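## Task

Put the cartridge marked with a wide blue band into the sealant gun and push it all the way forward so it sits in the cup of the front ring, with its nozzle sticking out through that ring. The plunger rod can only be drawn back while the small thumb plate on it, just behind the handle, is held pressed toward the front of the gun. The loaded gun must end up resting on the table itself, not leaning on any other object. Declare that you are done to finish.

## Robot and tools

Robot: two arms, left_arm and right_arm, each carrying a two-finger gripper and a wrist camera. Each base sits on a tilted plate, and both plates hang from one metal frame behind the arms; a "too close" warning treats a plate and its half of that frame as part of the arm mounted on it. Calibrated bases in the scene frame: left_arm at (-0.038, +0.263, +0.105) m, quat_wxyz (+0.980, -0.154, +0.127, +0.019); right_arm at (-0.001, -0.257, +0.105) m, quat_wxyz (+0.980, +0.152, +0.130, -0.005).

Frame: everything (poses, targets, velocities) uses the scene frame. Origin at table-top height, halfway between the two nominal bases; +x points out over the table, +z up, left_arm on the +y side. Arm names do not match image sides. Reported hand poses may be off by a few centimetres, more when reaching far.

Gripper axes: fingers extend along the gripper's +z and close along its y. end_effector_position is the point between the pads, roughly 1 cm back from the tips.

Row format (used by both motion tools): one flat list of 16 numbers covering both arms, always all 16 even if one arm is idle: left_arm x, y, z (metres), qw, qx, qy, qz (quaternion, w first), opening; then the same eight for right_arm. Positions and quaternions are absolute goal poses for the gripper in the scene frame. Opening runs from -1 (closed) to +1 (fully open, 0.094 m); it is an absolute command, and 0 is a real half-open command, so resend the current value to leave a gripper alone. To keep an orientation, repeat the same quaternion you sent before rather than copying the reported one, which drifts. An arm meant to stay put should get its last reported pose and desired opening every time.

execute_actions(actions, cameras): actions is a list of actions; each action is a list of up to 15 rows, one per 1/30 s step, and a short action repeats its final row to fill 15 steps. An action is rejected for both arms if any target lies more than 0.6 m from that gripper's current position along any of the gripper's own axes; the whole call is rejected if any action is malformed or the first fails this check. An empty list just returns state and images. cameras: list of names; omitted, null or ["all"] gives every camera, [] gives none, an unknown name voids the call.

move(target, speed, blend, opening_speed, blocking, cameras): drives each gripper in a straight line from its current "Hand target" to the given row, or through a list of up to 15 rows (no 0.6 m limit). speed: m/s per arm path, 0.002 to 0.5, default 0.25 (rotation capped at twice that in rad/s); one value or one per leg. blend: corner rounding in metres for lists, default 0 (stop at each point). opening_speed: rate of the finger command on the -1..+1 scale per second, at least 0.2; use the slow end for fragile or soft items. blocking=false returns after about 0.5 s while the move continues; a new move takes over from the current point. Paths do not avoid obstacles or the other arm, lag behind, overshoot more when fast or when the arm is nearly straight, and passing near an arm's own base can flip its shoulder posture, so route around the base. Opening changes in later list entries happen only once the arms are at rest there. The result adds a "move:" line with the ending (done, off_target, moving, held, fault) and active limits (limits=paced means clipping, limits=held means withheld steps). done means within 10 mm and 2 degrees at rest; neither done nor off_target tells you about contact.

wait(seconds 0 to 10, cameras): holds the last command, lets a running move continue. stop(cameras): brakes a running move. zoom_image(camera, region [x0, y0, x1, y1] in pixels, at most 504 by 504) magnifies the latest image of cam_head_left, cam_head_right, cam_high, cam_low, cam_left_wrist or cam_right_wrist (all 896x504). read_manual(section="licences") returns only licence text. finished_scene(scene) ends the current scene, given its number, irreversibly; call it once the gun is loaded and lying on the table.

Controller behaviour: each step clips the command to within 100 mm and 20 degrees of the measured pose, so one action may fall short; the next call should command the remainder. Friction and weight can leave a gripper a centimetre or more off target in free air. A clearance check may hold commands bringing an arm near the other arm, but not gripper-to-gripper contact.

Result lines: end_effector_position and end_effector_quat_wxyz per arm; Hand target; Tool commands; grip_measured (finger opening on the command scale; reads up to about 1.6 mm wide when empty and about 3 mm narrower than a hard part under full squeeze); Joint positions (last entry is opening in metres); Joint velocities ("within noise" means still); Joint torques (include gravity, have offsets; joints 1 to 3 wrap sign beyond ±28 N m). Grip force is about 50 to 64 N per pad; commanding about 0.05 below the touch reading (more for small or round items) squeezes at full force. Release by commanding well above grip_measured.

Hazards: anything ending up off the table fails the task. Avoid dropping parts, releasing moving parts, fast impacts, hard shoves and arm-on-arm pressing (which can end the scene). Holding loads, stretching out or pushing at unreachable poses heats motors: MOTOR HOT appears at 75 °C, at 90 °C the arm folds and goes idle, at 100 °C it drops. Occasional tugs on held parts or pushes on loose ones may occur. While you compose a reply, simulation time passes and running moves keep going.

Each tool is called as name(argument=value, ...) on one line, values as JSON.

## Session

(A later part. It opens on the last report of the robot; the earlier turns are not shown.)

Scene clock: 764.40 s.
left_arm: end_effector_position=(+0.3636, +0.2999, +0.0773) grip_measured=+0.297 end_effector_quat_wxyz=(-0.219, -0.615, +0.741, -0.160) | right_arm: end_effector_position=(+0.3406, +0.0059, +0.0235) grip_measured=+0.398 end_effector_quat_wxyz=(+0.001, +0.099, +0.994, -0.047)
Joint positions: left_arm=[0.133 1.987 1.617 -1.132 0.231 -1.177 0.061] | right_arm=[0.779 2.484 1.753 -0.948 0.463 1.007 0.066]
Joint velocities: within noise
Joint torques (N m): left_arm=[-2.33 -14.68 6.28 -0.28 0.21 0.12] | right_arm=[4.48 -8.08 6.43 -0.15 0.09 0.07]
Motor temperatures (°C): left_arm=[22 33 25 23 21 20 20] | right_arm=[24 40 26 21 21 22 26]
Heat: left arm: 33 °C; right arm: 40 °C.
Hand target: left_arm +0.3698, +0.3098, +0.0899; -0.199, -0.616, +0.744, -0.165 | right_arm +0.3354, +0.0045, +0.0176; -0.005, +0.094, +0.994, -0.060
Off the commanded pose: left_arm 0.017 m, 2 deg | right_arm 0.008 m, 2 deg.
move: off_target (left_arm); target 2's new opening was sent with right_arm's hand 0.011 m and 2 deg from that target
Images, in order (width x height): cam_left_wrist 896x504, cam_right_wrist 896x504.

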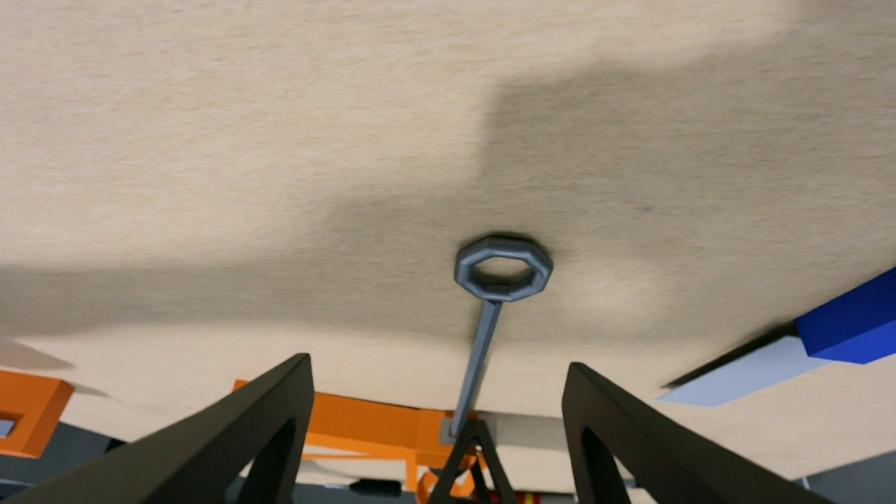

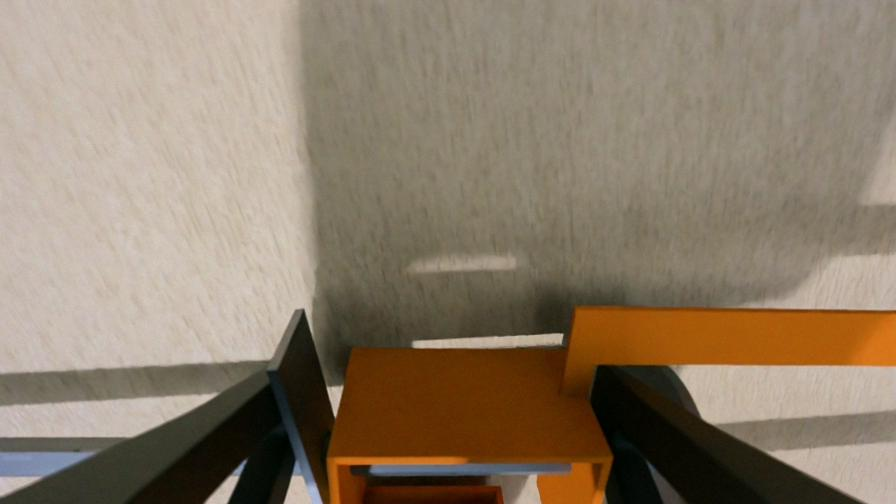

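move(target=[[0.3700,0.310,0.0900,0.1994,0.6157,-0.7442,0.1655,0.3, 0.3370,0.0045,0.085,-0.0057,0.0937,0.9936,-0.0608,0.4],[0.3700,0.310,0.0900,0.1994,0.6157,-0.7442,0.1655,0.3, 0.3370,0.0015,0.085,-0.0057,0.0937,0.9936,-0.0608,1]], speed=0.08, cameras=["cam_left_wrist","cam_right_wrist"])

Scene clock: 772.53 s.
left_arm: end_effector_position=(+0.3635, +0.2999, +0.0773) grip_measured=+0.297 end_effector_quat_wxyz=(-0.219, -0.615, +0.741, -0.160) | right_arm: end_effector_position=(+0.3304, -0.0051, +0.0658) grip_measured=+0.998 end_effector_quat_wxyz=(-0.019, +0.088, +0.993, -0.078)
Joint positions: left_arm=[0.133 1.987 1.617 -1.132 0.231 -1.177 0.061] | right_arm=[0.817 2.445 1.836 -1.17 0.461 1.062 0.094]
Joint velocities: within noise
Joint torques (N m): left_arm=[-2.3 -14.68 6.28 -0.27 0.22 0.12] | right_arm=[5.52 -12.29 7.75 -0.24 0.02 0.11]
Motor temperatures (°C): left_arm=[22 33 25 23 21 20 20] | right_arm=[24 39 27 21 21 22 25]
Heat: left arm: 33 °C; right arm: 39 °C.
Hand target: left_arm +0.3698, +0.3098, +0.0899; -0.199, -0.616, +0.744, -0.165 | right_arm +0.3367, +0.0012, +0.0849; -0.006, +0.094, +0.994, -0.061
Off the commanded pose: left_arm 0.017 m, 2 deg | right_arm 0.021 m, 3 deg.
move: off_target (left_arm, right_arm); target 2's new opening was sent with right_arm's hand 0.021 m and 3 deg from that target
Images, in order (width x height): cam_left_wrist 896x504, cam_right_wrist 896x504.

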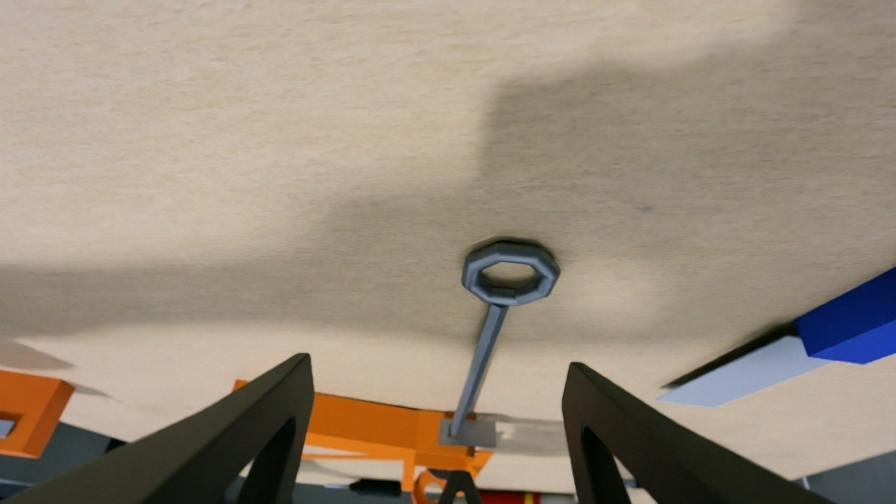

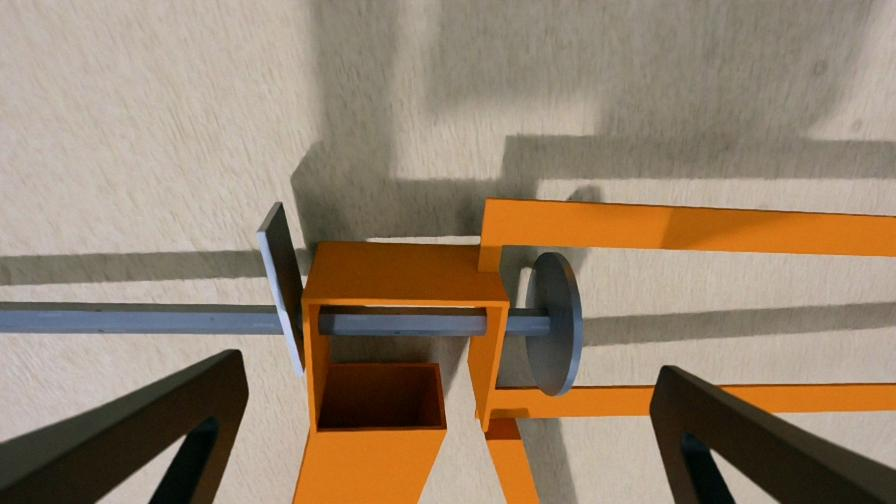

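move(target=[0.3700,0.310,0.0900,0.1994,0.6157,-0.7442,0.1655,0.3, 0.3300,-0.0055,0.032,-0.0057,0.0937,0.9936,-0.0608,1], speed=0.08, cameras=["cam_left_wrist","cam_right_wrist"])

Scene clock: 799.10 s.
left_arm: end_effector_position=(+0.3634, +0.2999, +0.0773) grip_measured=+0.297 end_effector_quat_wxyz=(-0.219, -0.615, +0.741, -0.160) | right_arm: end_effector_position=(+0.3342, -0.0022, +0.0355) grip_measured=+0.998 end_effector_quat_wxyz=(-0.004, +0.102, +0.993, -0.054)
Joint positions: left_arm=[0.133 1.987 1.617 -1.132 0.231 -1.177 0.061] | right_arm=[0.787 2.444 1.725 -0.984 0.462 1.03 0.094]
Joint velocities: within noise
Joint torques (N m): left_arm=[-2.35 -14.69 6.27 -0.28 0.21 0.12] | right_arm=[4.25 -9.72 3.52 0.09 0.09 -0.08]
Motor temperatures (°C): left_arm=[22 33 25 23 21 20 20] | right_arm=[25 40 28 21 21 22 25]
Heat: left arm: 33 °C; right arm: 40 °C.
Hand target: left_arm +0.3697, +0.3098, +0.0899; -0.199, -0.616, +0.744, -0.165 | right_arm +0.3300, -0.0054, +0.0321; -0.006, +0.094, +0.994, -0.061
Off the commanded pose: left_arm 0.017 m, 2 deg | right_arm 0.006 m, 1 deg.
move: off_target (left_arm)
Images, in order (width x height): cam_left_wrist 896x504, cam_right_wrist 896x504.

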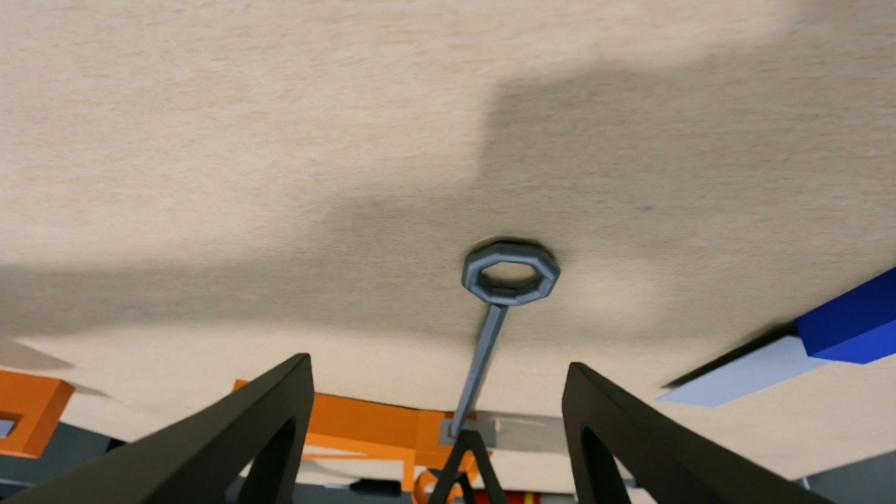

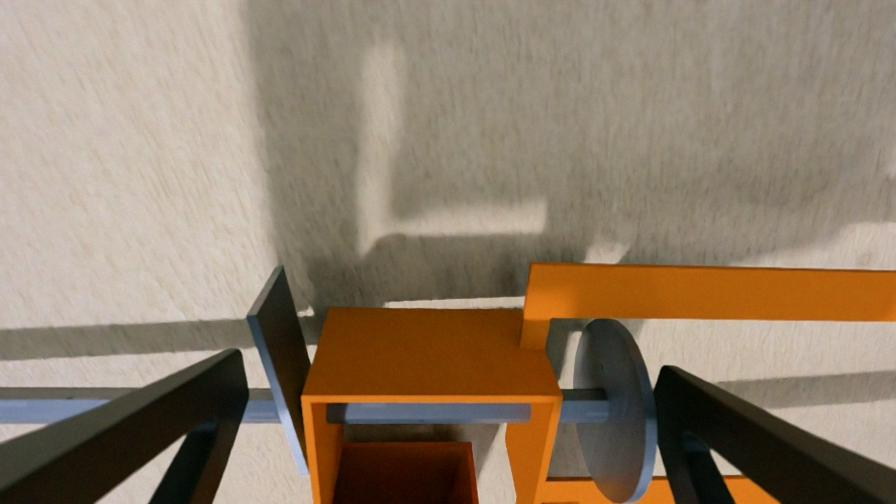

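move(target=[0.3700,0.310,0.0900,0.1994,0.6157,-0.7442,0.1655,0.3, 0.3300,-0.0105,0.028,-0.0057,0.0937,0.9936,-0.0608,1], speed=0.08, cameras=["cam_right_wrist"])

Scene clock: 808.50 s.
left_arm: end_effector_position=(+0.3634, +0.2999, +0.0773) grip_measured=+0.297 end_effector_quat_wxyz=(-0.219, -0.615, +0.741, -0.160) | right_arm: end_effector_position=(+0.3356, -0.0074, +0.0275) grip_measured=+0.998 end_effector_quat_wxyz=(-0.001, +0.106, +0.993, -0.056)
Joint positions: left_arm=[0.133 1.987 1.617 -1.132 0.231 -1.177 0.061] | right_arm=[0.773 2.444 1.698 -0.951 0.471 1.022 0.094]
Joint velocities: within noise
Joint torques (N m): left_arm=[-2.29 -14.67 6.27 -0.27 0.21 0.11] | right_arm=[4.48 -10.43 3.29 -0.01 0.03 -0.06]
Motor temperatures (°C): left_arm=[22 33 25 22 21 20 20] | right_arm=[24 41 27 21 20 22 24]
Heat: left arm: 33 °C; right arm: 41 °C.
Hand target: left_arm +0.3697, +0.3098, +0.0899; -0.199, -0.616, +0.744, -0.165 | right_arm +0.3300, -0.0105, +0.0280; -0.006, +0.094, +0.994, -0.061
Off the commanded pose: left_arm 0.017 m, 2 deg | right_arm 0.006 m, 2 deg.
move: off_target (left_arm)
Images, in order (width x height): cam_right_wrist 896x504.

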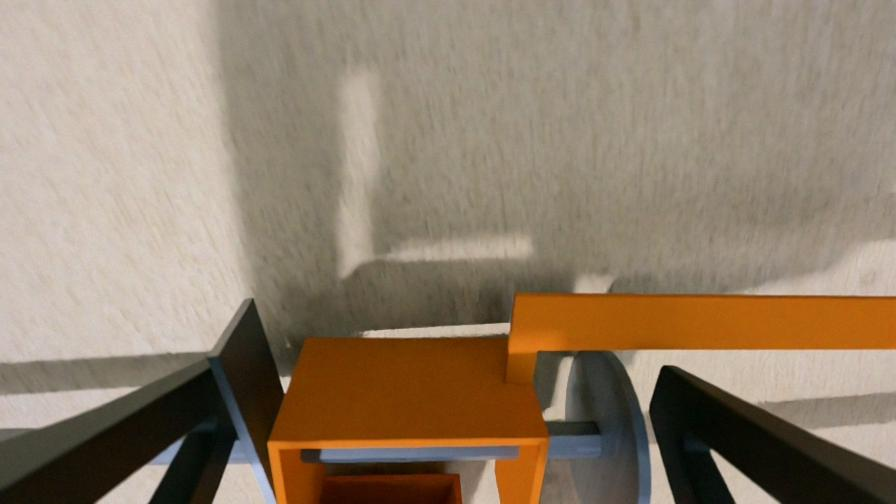

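move(target=[0.3700,0.310,0.0900,0.1994,0.6157,-0.7442,0.1655,0.3, 0.3300,-0.0095,0.026,-0.0057,0.0937,0.9936,-0.0608,0.7], speed=0.08, opening_speed=0.2, cameras=["cam_right_wrist","cam_left_wrist"])

Scene clock: 815.53 s.
left_arm: end_effector_position=(+0.3634, +0.2999, +0.0773) grip_measured=+0.297 end_effector_quat_wxyz=(-0.219, -0.615, +0.741, -0.160) | right_arm: end_effector_position=(+0.3370, -0.0057, +0.0273) grip_measured=+0.709 end_effector_quat_wxyz=(+0.001, +0.104, +0.993, -0.053)
Joint positions: left_arm=[0.133 1.987 1.617 -1.132 0.231 -1.177 0.061] | right_arm=[0.773 2.444 1.698 -0.941 0.47 1.014 0.08]
Joint velocities: within noise
Joint torques (N m): left_arm=[-2.32 -14.68 6.3 -0.27 0.22 0.11] | right_arm=[4.45 -9.95 3.52 -0.05 0.03 -0.05]
Motor temperatures (°C): left_arm=[22 34 25 22 21 20 20] | right_arm=[24 41 27 21 20 22 24]
Heat: left arm: 34 °C; right arm: 41 °C.
Hand target: left_arm +0.3697, +0.3098, +0.0899; -0.199, -0.616, +0.744, -0.165 | right_arm +0.3300, -0.0095, +0.0260; -0.006, +0.094, +0.994, -0.061
Off the commanded pose: left_arm 0.017 m, 2 deg | right_arm 0.008 m, 2 deg.
move: off_target (left_arm)
Images, in order (width x height): cam_left_wrist 896x504, cam_right_wrist 896x504.

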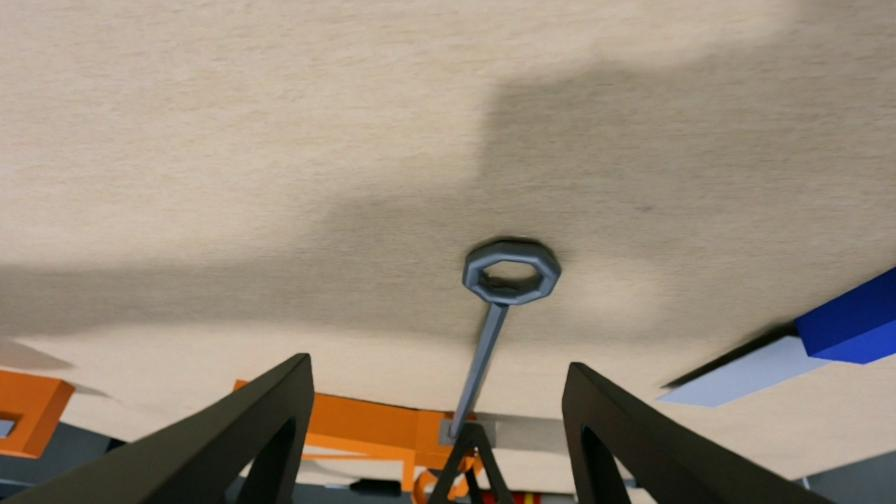

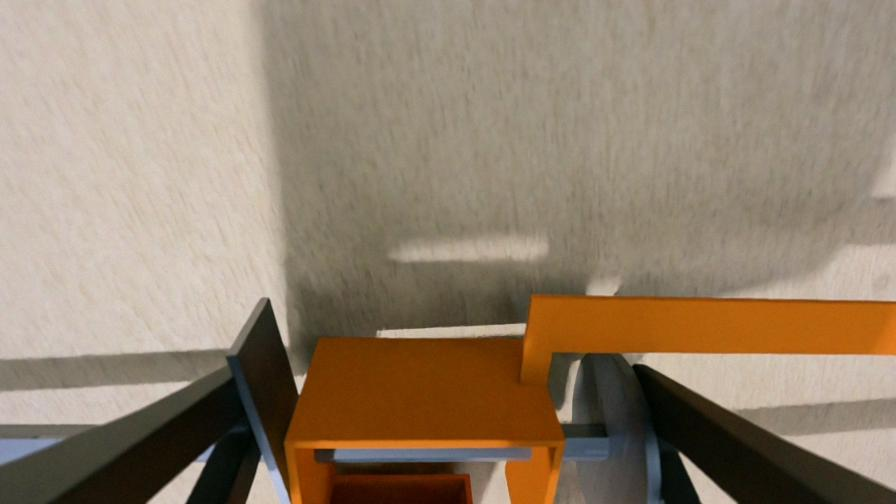

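move(target=[0.3700,0.310,0.0900,0.1994,0.6157,-0.7442,0.1655,0.3, 0.3310,-0.0065,0.018,-0.0057,0.0937,0.9936,-0.0608,0.25], speed=0.08, opening_speed=0.2, cameras=["cam_right_wrist","cam_left_wrist"])

Scene clock: 822.73 s.
left_arm: end_effector_position=(+0.3634, +0.2999, +0.0773) grip_measured=+0.297 end_effector_quat_wxyz=(-0.219, -0.615, +0.741, -0.160) | right_arm: end_effector_position=(+0.3367, -0.0061, +0.0272) grip_measured=+0.257 end_effector_quat_wxyz=(+0.000, +0.101, +0.993, -0.053)
Joint positions: left_arm=[0.133 1.987 1.617 -1.132 0.231 -1.177 0.061] | right_arm=[0.772 2.444 1.698 -0.943 0.469 1.008 0.059]
Joint velocities: within noise
Joint torques (N m): left_arm=[-2.33 -14.68 6.28 -0.27 0.21 0.11] | right_arm=[4.21 -8.13 4.42 0.15 0.04 -0.03]
Motor temperatures (°C): left_arm=[22 34 25 22 21 20 20] | right_arm=[24 41 27 21 20 22 24]
Heat: left arm: 34 °C; right arm: 41 °C.
Hand target: left_arm +0.3697, +0.3098, +0.0899; -0.199, -0.616, +0.744, -0.165 | right_arm +0.3309, -0.0066, +0.0182; -0.006, +0.094, +0.994, -0.061
Off the commanded pose: left_arm 0.017 m, 2 deg | right_arm 0.011 m, 1 deg.
move: off_target (left_arm, right_arm)
Images, in order (width x height): cam_left_wrist 896x504, cam_right_wrist 896x504.

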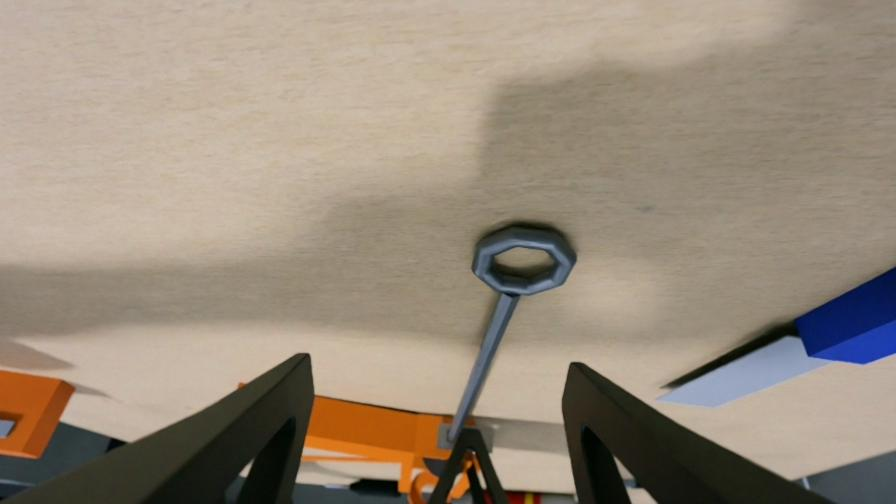

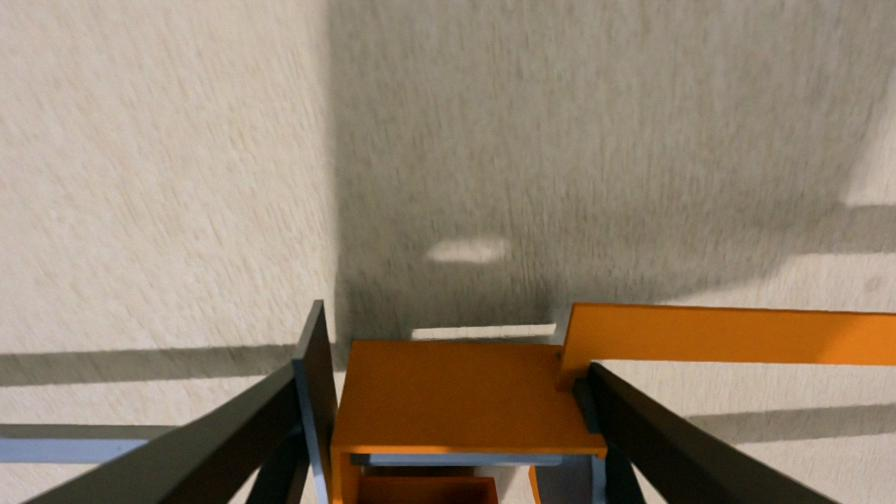

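move(target=[[0.3000,0.380,0.2000,0.1994,0.6157,-0.7442,0.1655,1, 0.3310,-0.0065,0.020,-0.0057,0.0937,0.9936,-0.0608,0.18],[0.3000,0.380,0.2000,0.1994,0.6157,-0.7442,0.1655,1, 0.3110,0.080,0.020,-0.0057,0.0937,0.9936,-0.0608,0.18]], speed=0.12, cameras=["cam_right_wrist","cam_left_wrist","cam_high"])

Scene clock: 857.23 s.
left_arm: end_effector_position=(+0.2975, +0.3751, +0.1884) grip_measured=+0.997 end_effector_quat_wxyz=(-0.216, -0.616, +0.742, -0.157) | right_arm: end_effector_position=(+0.3236, +0.0724, +0.0282) grip_measured=+0.184 end_effector_quat_wxyz=(+0.004, +0.096, +0.994, -0.055)
Joint positions: left_arm=[0.313 1.694 1.679 -1.526 0.231 -0.993 0.094] | right_arm=[0.902 2.71 2.103 -1.144 0.46 1.141 0.056]
Joint velocities: within noise
Joint torques (N m): left_arm=[-1.22 -12.62 6.82 -0.4 0.33 0.12] | right_arm=[5.93 -8.13 7.34 -0.08 -0.11 0.23]
Motor temperatures (°C): left_arm=[22 35 25 22 21 20 20] | right_arm=[24 40 26 21 20 22 24]
Heat: left arm: 35 °C; right arm: 40 °C.
Hand target: left_arm +0.2998, +0.3798, +0.1999; -0.199, -0.616, +0.744, -0.165 | right_arm +0.3110, +0.0795, +0.0203; -0.005, +0.094, +0.994, -0.060
Off the commanded pose: left_arm 0.013 m, 2 deg | right_arm 0.017 m, 1 deg.
move: off_target (left_arm, right_arm)
Images, in order (width x height): cam_high 896x504, cam_left_wrist 896x504, cam_right_wrist 896x504.

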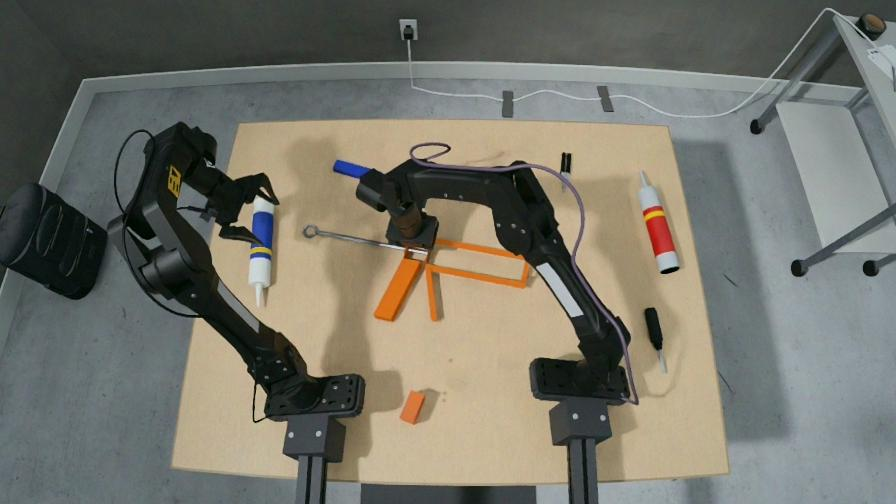

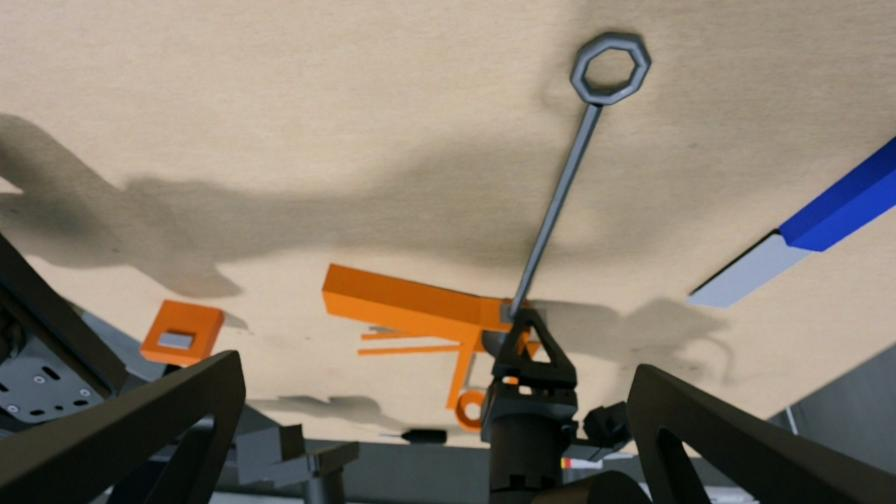

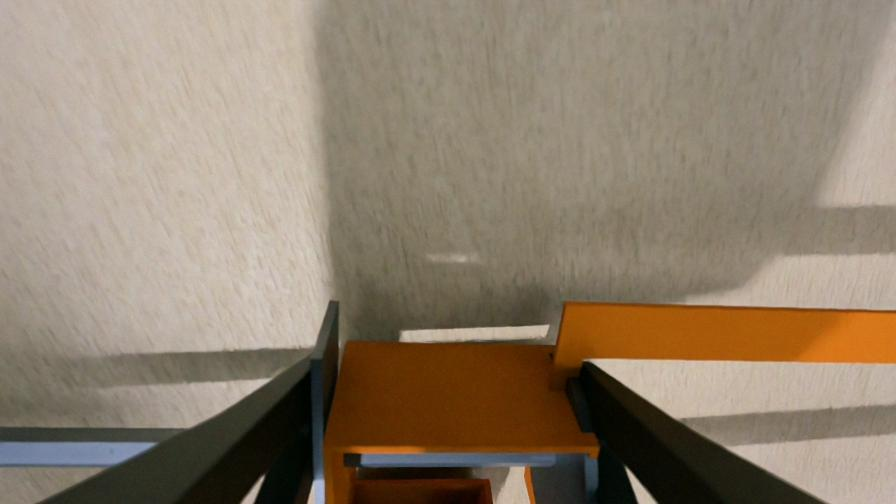

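move(target=[[0.3000,0.380,0.2000,0.1994,0.6157,-0.7442,0.1655,1, 0.3180,0.0705,0.0190,-0.0057,0.0937,0.9936,-0.0608,0.18],[0.3000,0.380,0.2000,0.1994,0.6157,-0.7442,0.1655,1, 0.3180,0.0705,0.0190,-0.0057,0.0937,0.9936,-0.0608,0.42],[0.3000,0.380,0.2000,0.1994,0.6157,-0.7442,0.1655,1, 0.3180,0.0705,0.10,-0.0057,0.0937,0.9936,-0.0608,0.42],[0.3000,0.380,0.2000,0.1994,0.6157,-0.7442,0.1655,1, 0.360,-0.06,0.20,0.0,0.0,1,0,1]], speed=[0.05,0.05,0.08,0.25], cameras=["cam_right_wrist","cam_left_wrist","cam_high"])

Scene clock: 879.10 s.
left_arm: end_effector_position=(+0.2974, +0.3751, +0.1884) grip_measured=+0.997 end_effector_quat_wxyz=(-0.216, -0.616, +0.742, -0.157) | right_arm: end_effector_position=(+0.3666, -0.0581, +0.1972) grip_measured=+0.998 end_effector_quat_wxyz=(+0.006, +0.010, +1.000, +0.001)
Joint positions: left_arm=[0.313 1.694 1.679 -1.527 0.231 -0.993 0.094] | right_arm=[0.78 2.122 1.916 -1.384 0.409 0.792 0.094]
Joint velocities: within noise
Joint torques (N m): left_arm=[-1.22 -12.6 6.78 -0.39 0.32 0.11] | right_arm=[4.26 -9.57 4.42 0.11 -0.08 -0.06]
Motor temperatures (°C): left_arm=[22 33 25 22 21 20 19] | right_arm=[25 41 27 21 20 22 24]
Heat: left arm: 33 °C; right arm: 41 °C.
Hand target: left_arm +0.2998, +0.3798, +0.1999; -0.199, -0.616, +0.744, -0.165 | right_arm +0.3601, -0.0600, +0.1999; +0.000, +0.000, +1.000, +0.000
Off the commanded pose: left_arm 0.013 m, 2 deg | right_arm 0.007 m, 1 deg.
move: off_target (left_arm); target 2's new opening was sent with right_arm's hand 0.011 m and 1 deg from that target
Images, in order (width x height): cam_high 896x504, cam_left_wrist 896x504, cam_right_wrist 896x504.

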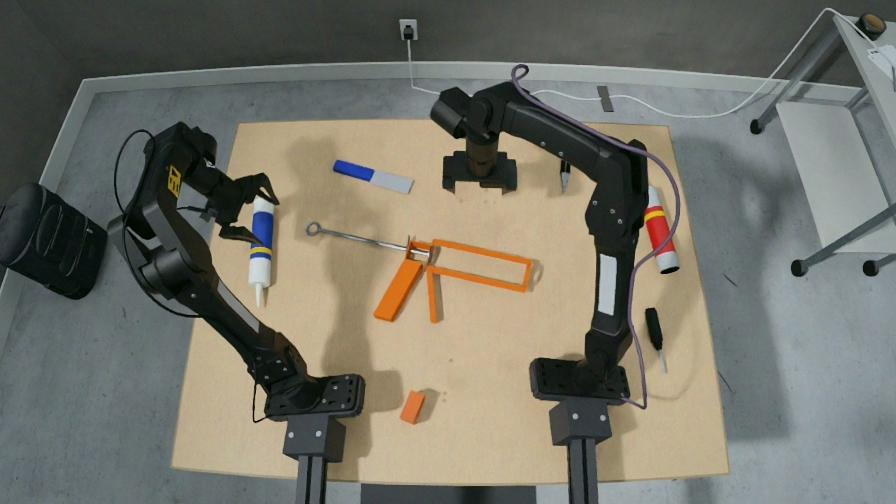

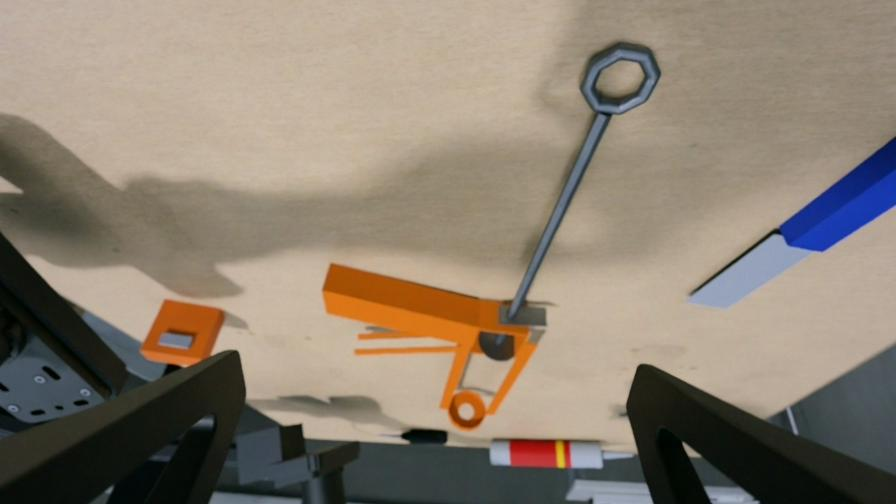

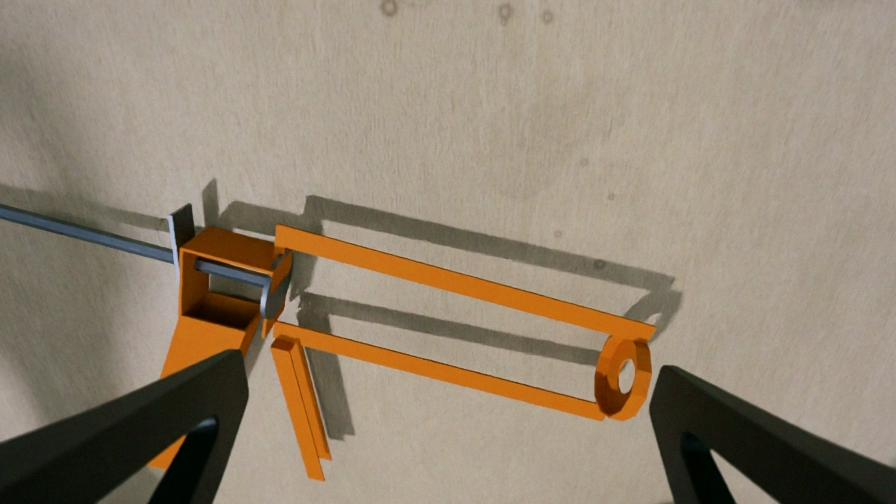

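move(target=[0.355,0.454,0.119,-0.1304,-0.0467,0.9903,-0.0061,1, 0.3666,-0.0581,0.1972,0.006,0.010,1,0.001,1], cameras=["cam_left_wrist","cam_high"])

Scene clock: 954.47 s.
left_arm: end_effector_position=(+0.3500, +0.4589, +0.1292) grip_measured=+0.998 end_effector_quat_wxyz=(-0.125, -0.062, +0.990, -0.009) | right_arm: end_effector_position=(+0.3666, -0.0581, +0.1972) grip_measured=+0.998 end_effector_quat_wxyz=(+0.006, +0.010, +1.000, +0.001)
Joint positions: left_arm=[0.264 1.998 1.997 -1.485 -0.267 0.154 0.094] | right_arm=[0.78 2.122 1.916 -1.384 0.409 0.791 0.094]
Joint velocities: within noise
Joint torques (N m): left_arm=[-3.81 -10.43 5.53 -0.08 -0.11 0.1] | right_arm=[3.74 -8.46 5.71 0.27 0 0.03]
Motor temperatures (°C): left_arm=[22 34 26 21 21 20 19] | right_arm=[24 46 27 21 20 22 24]
Heat: left arm: 34 °C; right arm: 46 °C.
Hand target: left_arm +0.3547, +0.4539, +0.1192; -0.130, -0.047, +0.990, -0.006 | right_arm +0.3666, -0.0581, +0.1972; +0.006, +0.010, +1.000, +0.001
Off the commanded pose: left_arm 0.012 m, 2 deg | right_arm 0.000 m, 0 deg.
move: off_target (left_arm)
Images, in order (width x height): cam_high 896x504, cam_left_wrist 896x504.

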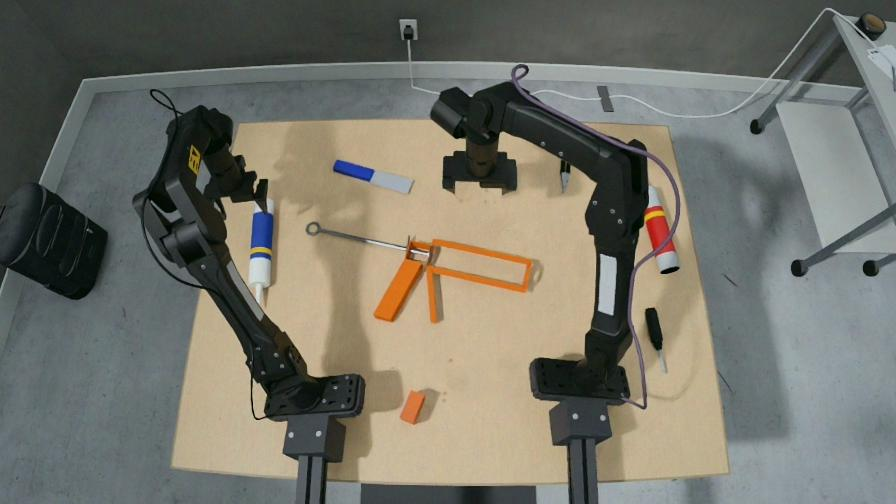

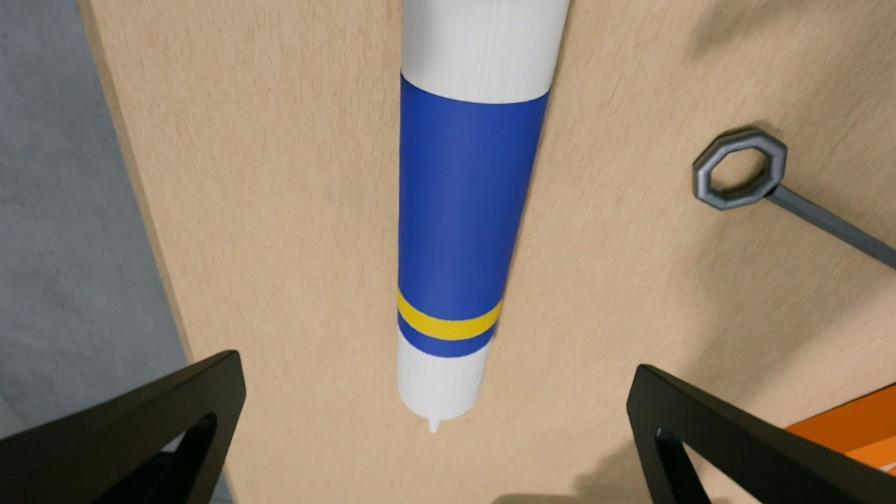

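move(target=[0.3365,0.448,0.034,-0.1304,-0.0467,0.9903,-0.0061,1, 0.3666,-0.0581,0.1972,0.006,0.010,1,0.001,1], speed=0.12, cameras=["cam_left_wrist","cam_low"])

zoom_image(camera="cam_low", region=[640, 160, 840, 330])

Scene clock: 987.13 s.
left_arm: end_effector_position=(+0.3422, +0.4488, +0.0474) grip_measured=+0.998 end_effector_quat_wxyz=(-0.116, -0.053, +0.992, -0.005) | right_arm: end_effector_position=(+0.3666, -0.0581, +0.1972) grip_measured=+0.998 end_effector_quat_wxyz=(+0.006, +0.010, +1.000, +0.001)
Joint positions: left_arm=[0.291 2.02 1.705 -1.145 -0.268 0.205 0.094] | right_arm=[0.78 2.122 1.916 -1.384 0.409 0.791 0.094]
Joint velocities: within noise
Joint torques (N m): left_arm=[-1.87 -10.45 3.93 -0.03 -0.07 0.12] | right_arm=[3.73 -8.46 5.71 0.27 0 0.03]
Motor temperatures (°C): left_arm=[23 33 26 21 21 20 19] | right_arm=[24 45 27 21 20 22 24]
Heat: left arm: 33 °C; right arm: 45 °C.
Hand target: left_arm +0.3362, +0.4478, +0.0344; -0.130, -0.047, +0.990, -0.006 | right_arm +0.3666, -0.0581, +0.1972; +0.006, +0.010, +1.000, +0.001
Off the commanded pose: left_arm 0.015 m, 2 deg | right_arm 0.000 m, 0 deg.
move: off_target (left_arm)
Images, in order (width x height): cam_low 896x504, cam_left_wrist 896x504.

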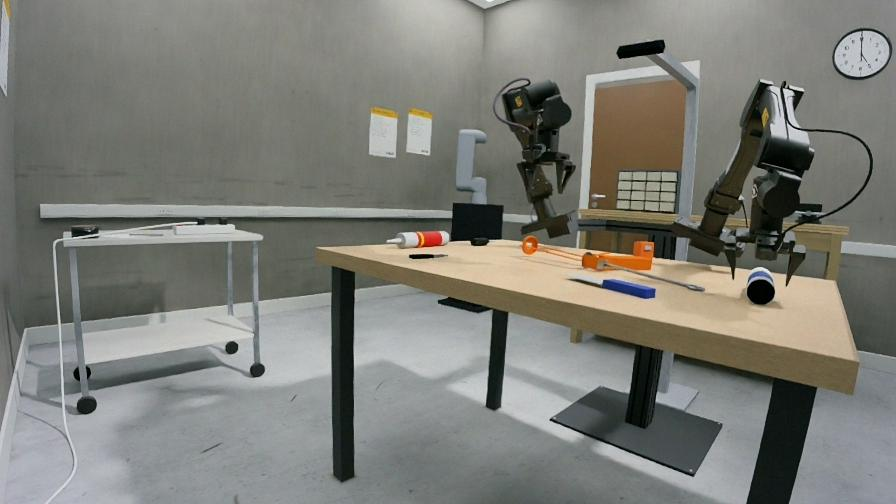

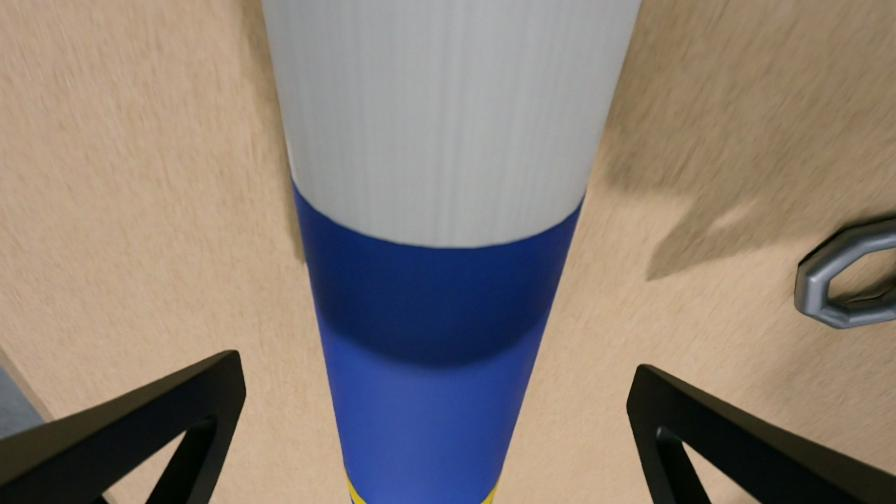

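Scaled by 2.520 from the camera's 896x504 image, which has a finer 1280x720 frame.

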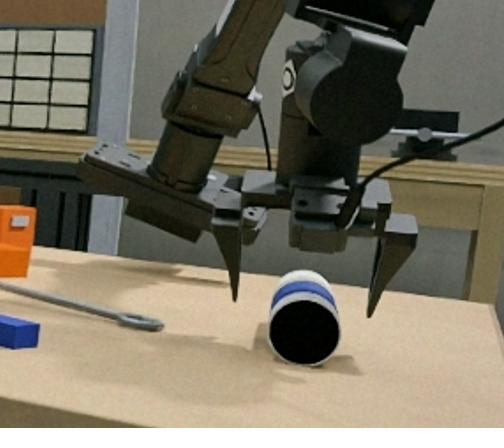

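move(target=[0.3280,0.449,0.0275,-0.1304,-0.0467,0.9903,-0.0061,1, 0.3666,-0.0581,0.1972,0.006,0.010,1,0.001,1], speed=0.12, cameras=["cam_left_wrist","cam_low"])

zoom_image(camera="cam_low", region=[640, 160, 840, 330])

Scene clock: 995.70 s.
left_arm: end_effector_position=(+0.3333, +0.4485, +0.0355) grip_measured=+0.998 end_effector_quat_wxyz=(-0.122, -0.051, +0.991, -0.007) | right_arm: end_effector_position=(+0.3666, -0.0581, +0.1972) grip_measured=+0.998 end_effector_quat_wxyz=(+0.006, +0.010, +1.000, +0.001)
Joint positions: left_arm=[0.304 2.02 1.654 -1.102 -0.268 0.219 0.094] | right_arm=[0.78 2.122 1.916 -1.384 0.409 0.791 0.094]
Joint velocities: within noise
Joint torques (N m): left_arm=[-1.76 -11.62 3.49 -0.04 -0.07 0.12] | right_arm=[3.73 -8.47 5.7 0.27 0 0.02]
Motor temperatures (°C): left_arm=[22 32 26 21 21 20 19] | right_arm=[24 45 27 21 20 22 23]
Heat: left arm: 32 °C; right arm: 45 °C.
Hand target: left_arm +0.3280, +0.4490, +0.0277; -0.130, -0.047, +0.990, -0.006 | right_arm +0.3666, -0.0581, +0.1972; +0.006, +0.010, +1.000, +0.001
Off the commanded pose: left_arm 0.010 m, 1 deg | right_arm 0.000 m, 0 deg.
move: done
Images, in order (width x height): cam_low 896x504, cam_left_wrist 896x504.

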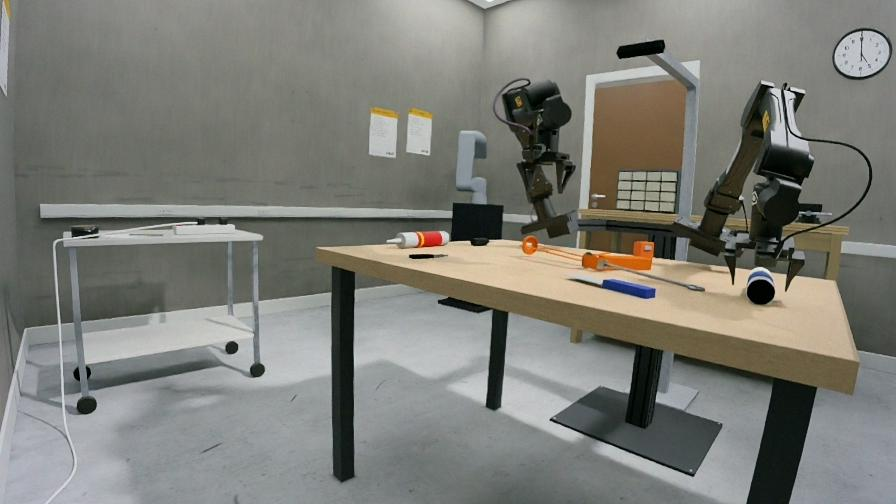

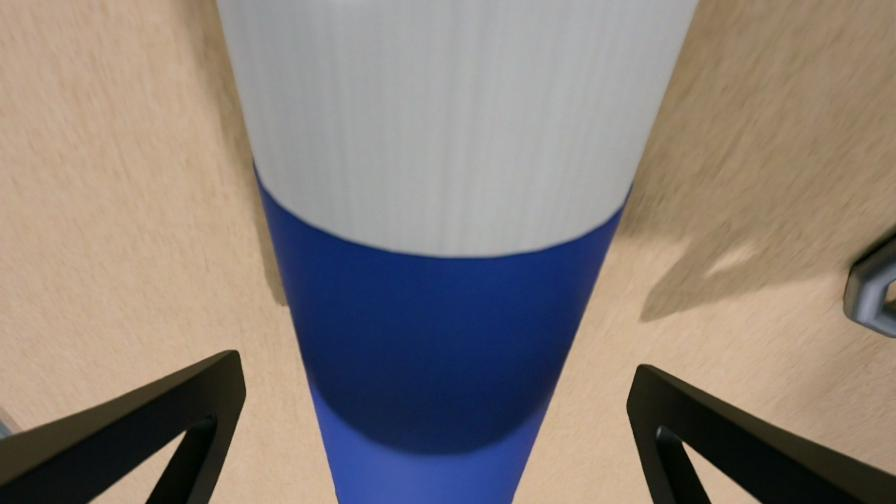

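Scaled by 2.520 from the camera's 896x504 image, which has a finer 1280x720 frame.

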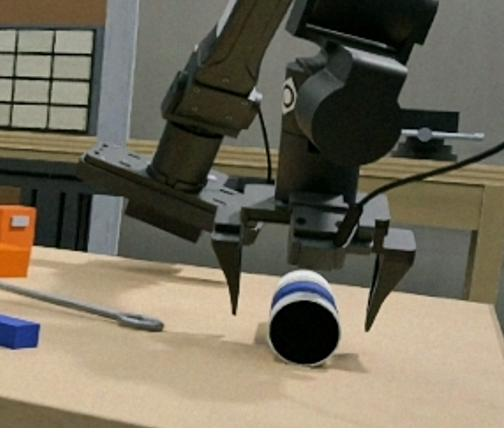

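move(target=[[0.3280,0.449,0.0355,-0.1304,-0.0467,0.9903,-0.0061,1, 0.3666,-0.0581,0.1972,0.006,0.010,1,0.001,1],[0.3280,0.449,0.0355,-0.1304,-0.0467,0.9903,-0.0061,-0.1, 0.3666,-0.0581,0.1972,0.006,0.010,1,0.001,1]], speed=0.08, opening_speed=0.5, cameras=["cam_left_wrist","cam_low"])

zoom_image(camera="cam_low", region=[640, 160, 840, 330])

Scene clock: 1008.57 s.
left_arm: end_effector_position=(+0.3328, +0.4484, +0.0356) grip_measured=+0.005 end_effector_quat_wxyz=(-0.123, -0.051, +0.991, -0.007) | right_arm: end_effector_position=(+0.3666, -0.0581, +0.1972) grip_measured=+0.998 end_effector_quat_wxyz=(+0.006, +0.010, +1.000, +0.001)
Joint positions: left_arm=[0.304 2.02 1.654 -1.104 -0.268 0.219 0.047] | right_arm=[0.78 2.122 1.916 -1.384 0.409 0.791 0.094]
Joint velocities: within noise
Joint torques (N m): left_arm=[-2.13 -12.74 4.14 -0.25 -0.07 0.08] | right_arm=[3.74 -8.46 5.71 0.26 0 0.03]
Motor temperatures (°C): left_arm=[22 33 26 21 21 20 19] | right_arm=[24 45 27 21 20 22 23]
Heat: left arm: 33 °C; right arm: 45 °C.
Hand target: left_arm +0.3280, +0.4490, +0.0355; -0.130, -0.047, +0.990, -0.006 | right_arm +0.3666, -0.0581, +0.1972; +0.006, +0.010, +1.000, +0.001
Off the commanded pose: left_arm 0.005 m, 1 deg | right_arm 0.000 m, 0 deg.
move: done
Images, in order (width x height): cam_low 896x504, cam_left_wrist 896x504.

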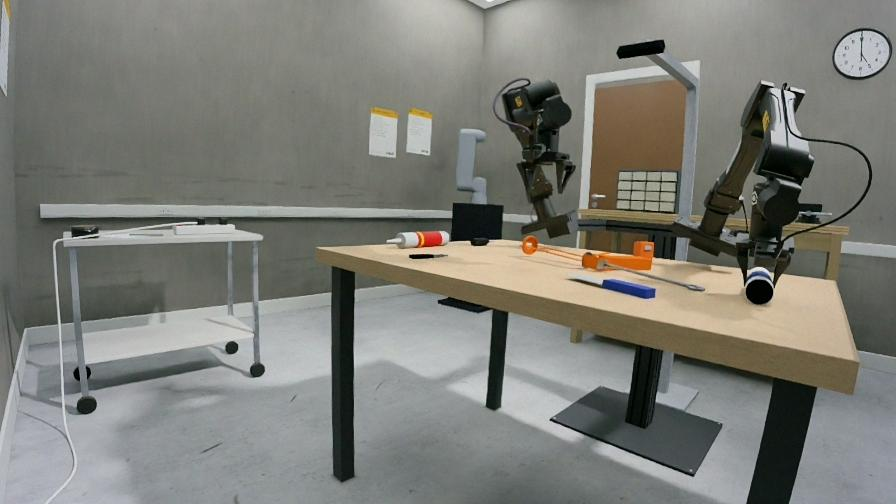

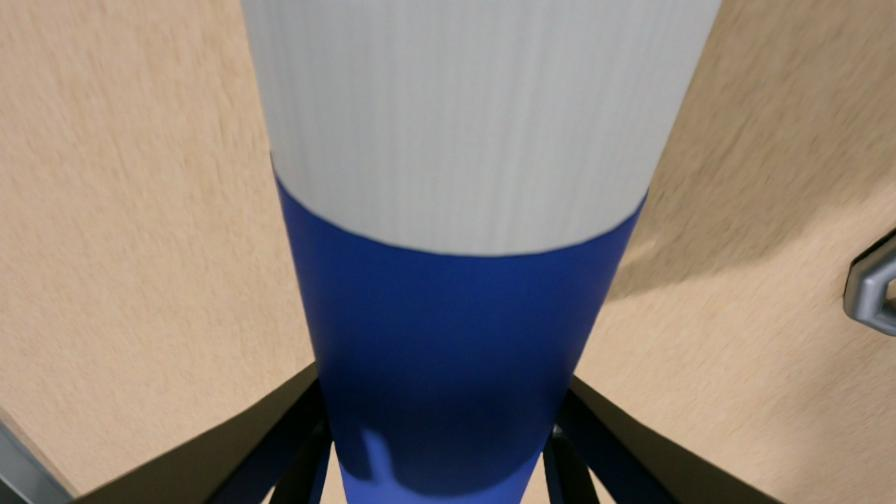

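Scaled by 2.520 from the camera's 896x504 image, which has a finer 1280x720 frame.

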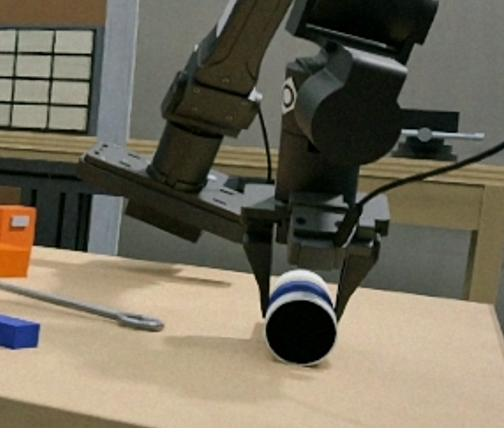

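move(target=[[0.3280,0.449,0.0355,-0.1304,-0.0467,0.9903,-0.0061,0.2, 0.3666,-0.0581,0.1972,0.006,0.010,1,0.001,1],[0.3290,0.449,0.044,-0.1304,-0.0467,0.9903,-0.0061,0.2, 0.3666,-0.0581,0.1972,0.006,0.010,1,0.001,1]], speed=0.08, opening_speed=0.5, cameras=["cam_left_wrist"])

Scene clock: 1018.77 s.
left_arm: end_effector_position=(+0.3268, +0.4464, +0.0373) grip_measured=+0.197 end_effector_quat_wxyz=(-0.135, -0.047, +0.990, -0.011) | right_arm: end_effector_position=(+0.3666, -0.0581, +0.1972) grip_measured=+0.998 end_effector_quat_wxyz=(+0.006, +0.010, +1.000, +0.001)
Joint positions: left_arm=[0.304 2.02 1.654 -1.131 -0.268 0.219 0.056] | right_arm=[0.78 2.122 1.916 -1.384 0.409 0.791 0.094]
Joint velocities: within noise
Joint torques (N m): left_arm=[-2.55 -13.68 5.27 -0.31 -0.08 0.02] | right_arm=[3.74 -8.47 5.71 0.27 0 0.03]
Motor temperatures (°C): left_arm=[22 34 26 21 21 20 20] | right_arm=[24 45 27 21 20 22 23]
Heat: left arm: 34 °C; right arm: 45 °C.
Hand target: left_arm +0.3290, +0.4490, +0.0439; -0.130, -0.047, +0.990, -0.006 | right_arm +0.3666, -0.0581, +0.1972; +0.006, +0.010, +1.000, +0.001
Off the commanded pose: left_arm 0.008 m, 1 deg | right_arm 0.000 m, 0 deg.
move: done
Images, in order (width x height): cam_left_wrist 896x504.

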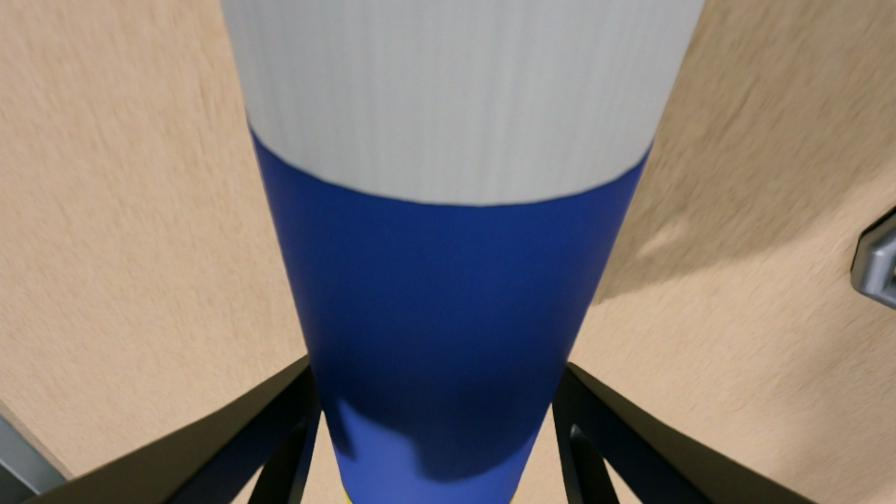

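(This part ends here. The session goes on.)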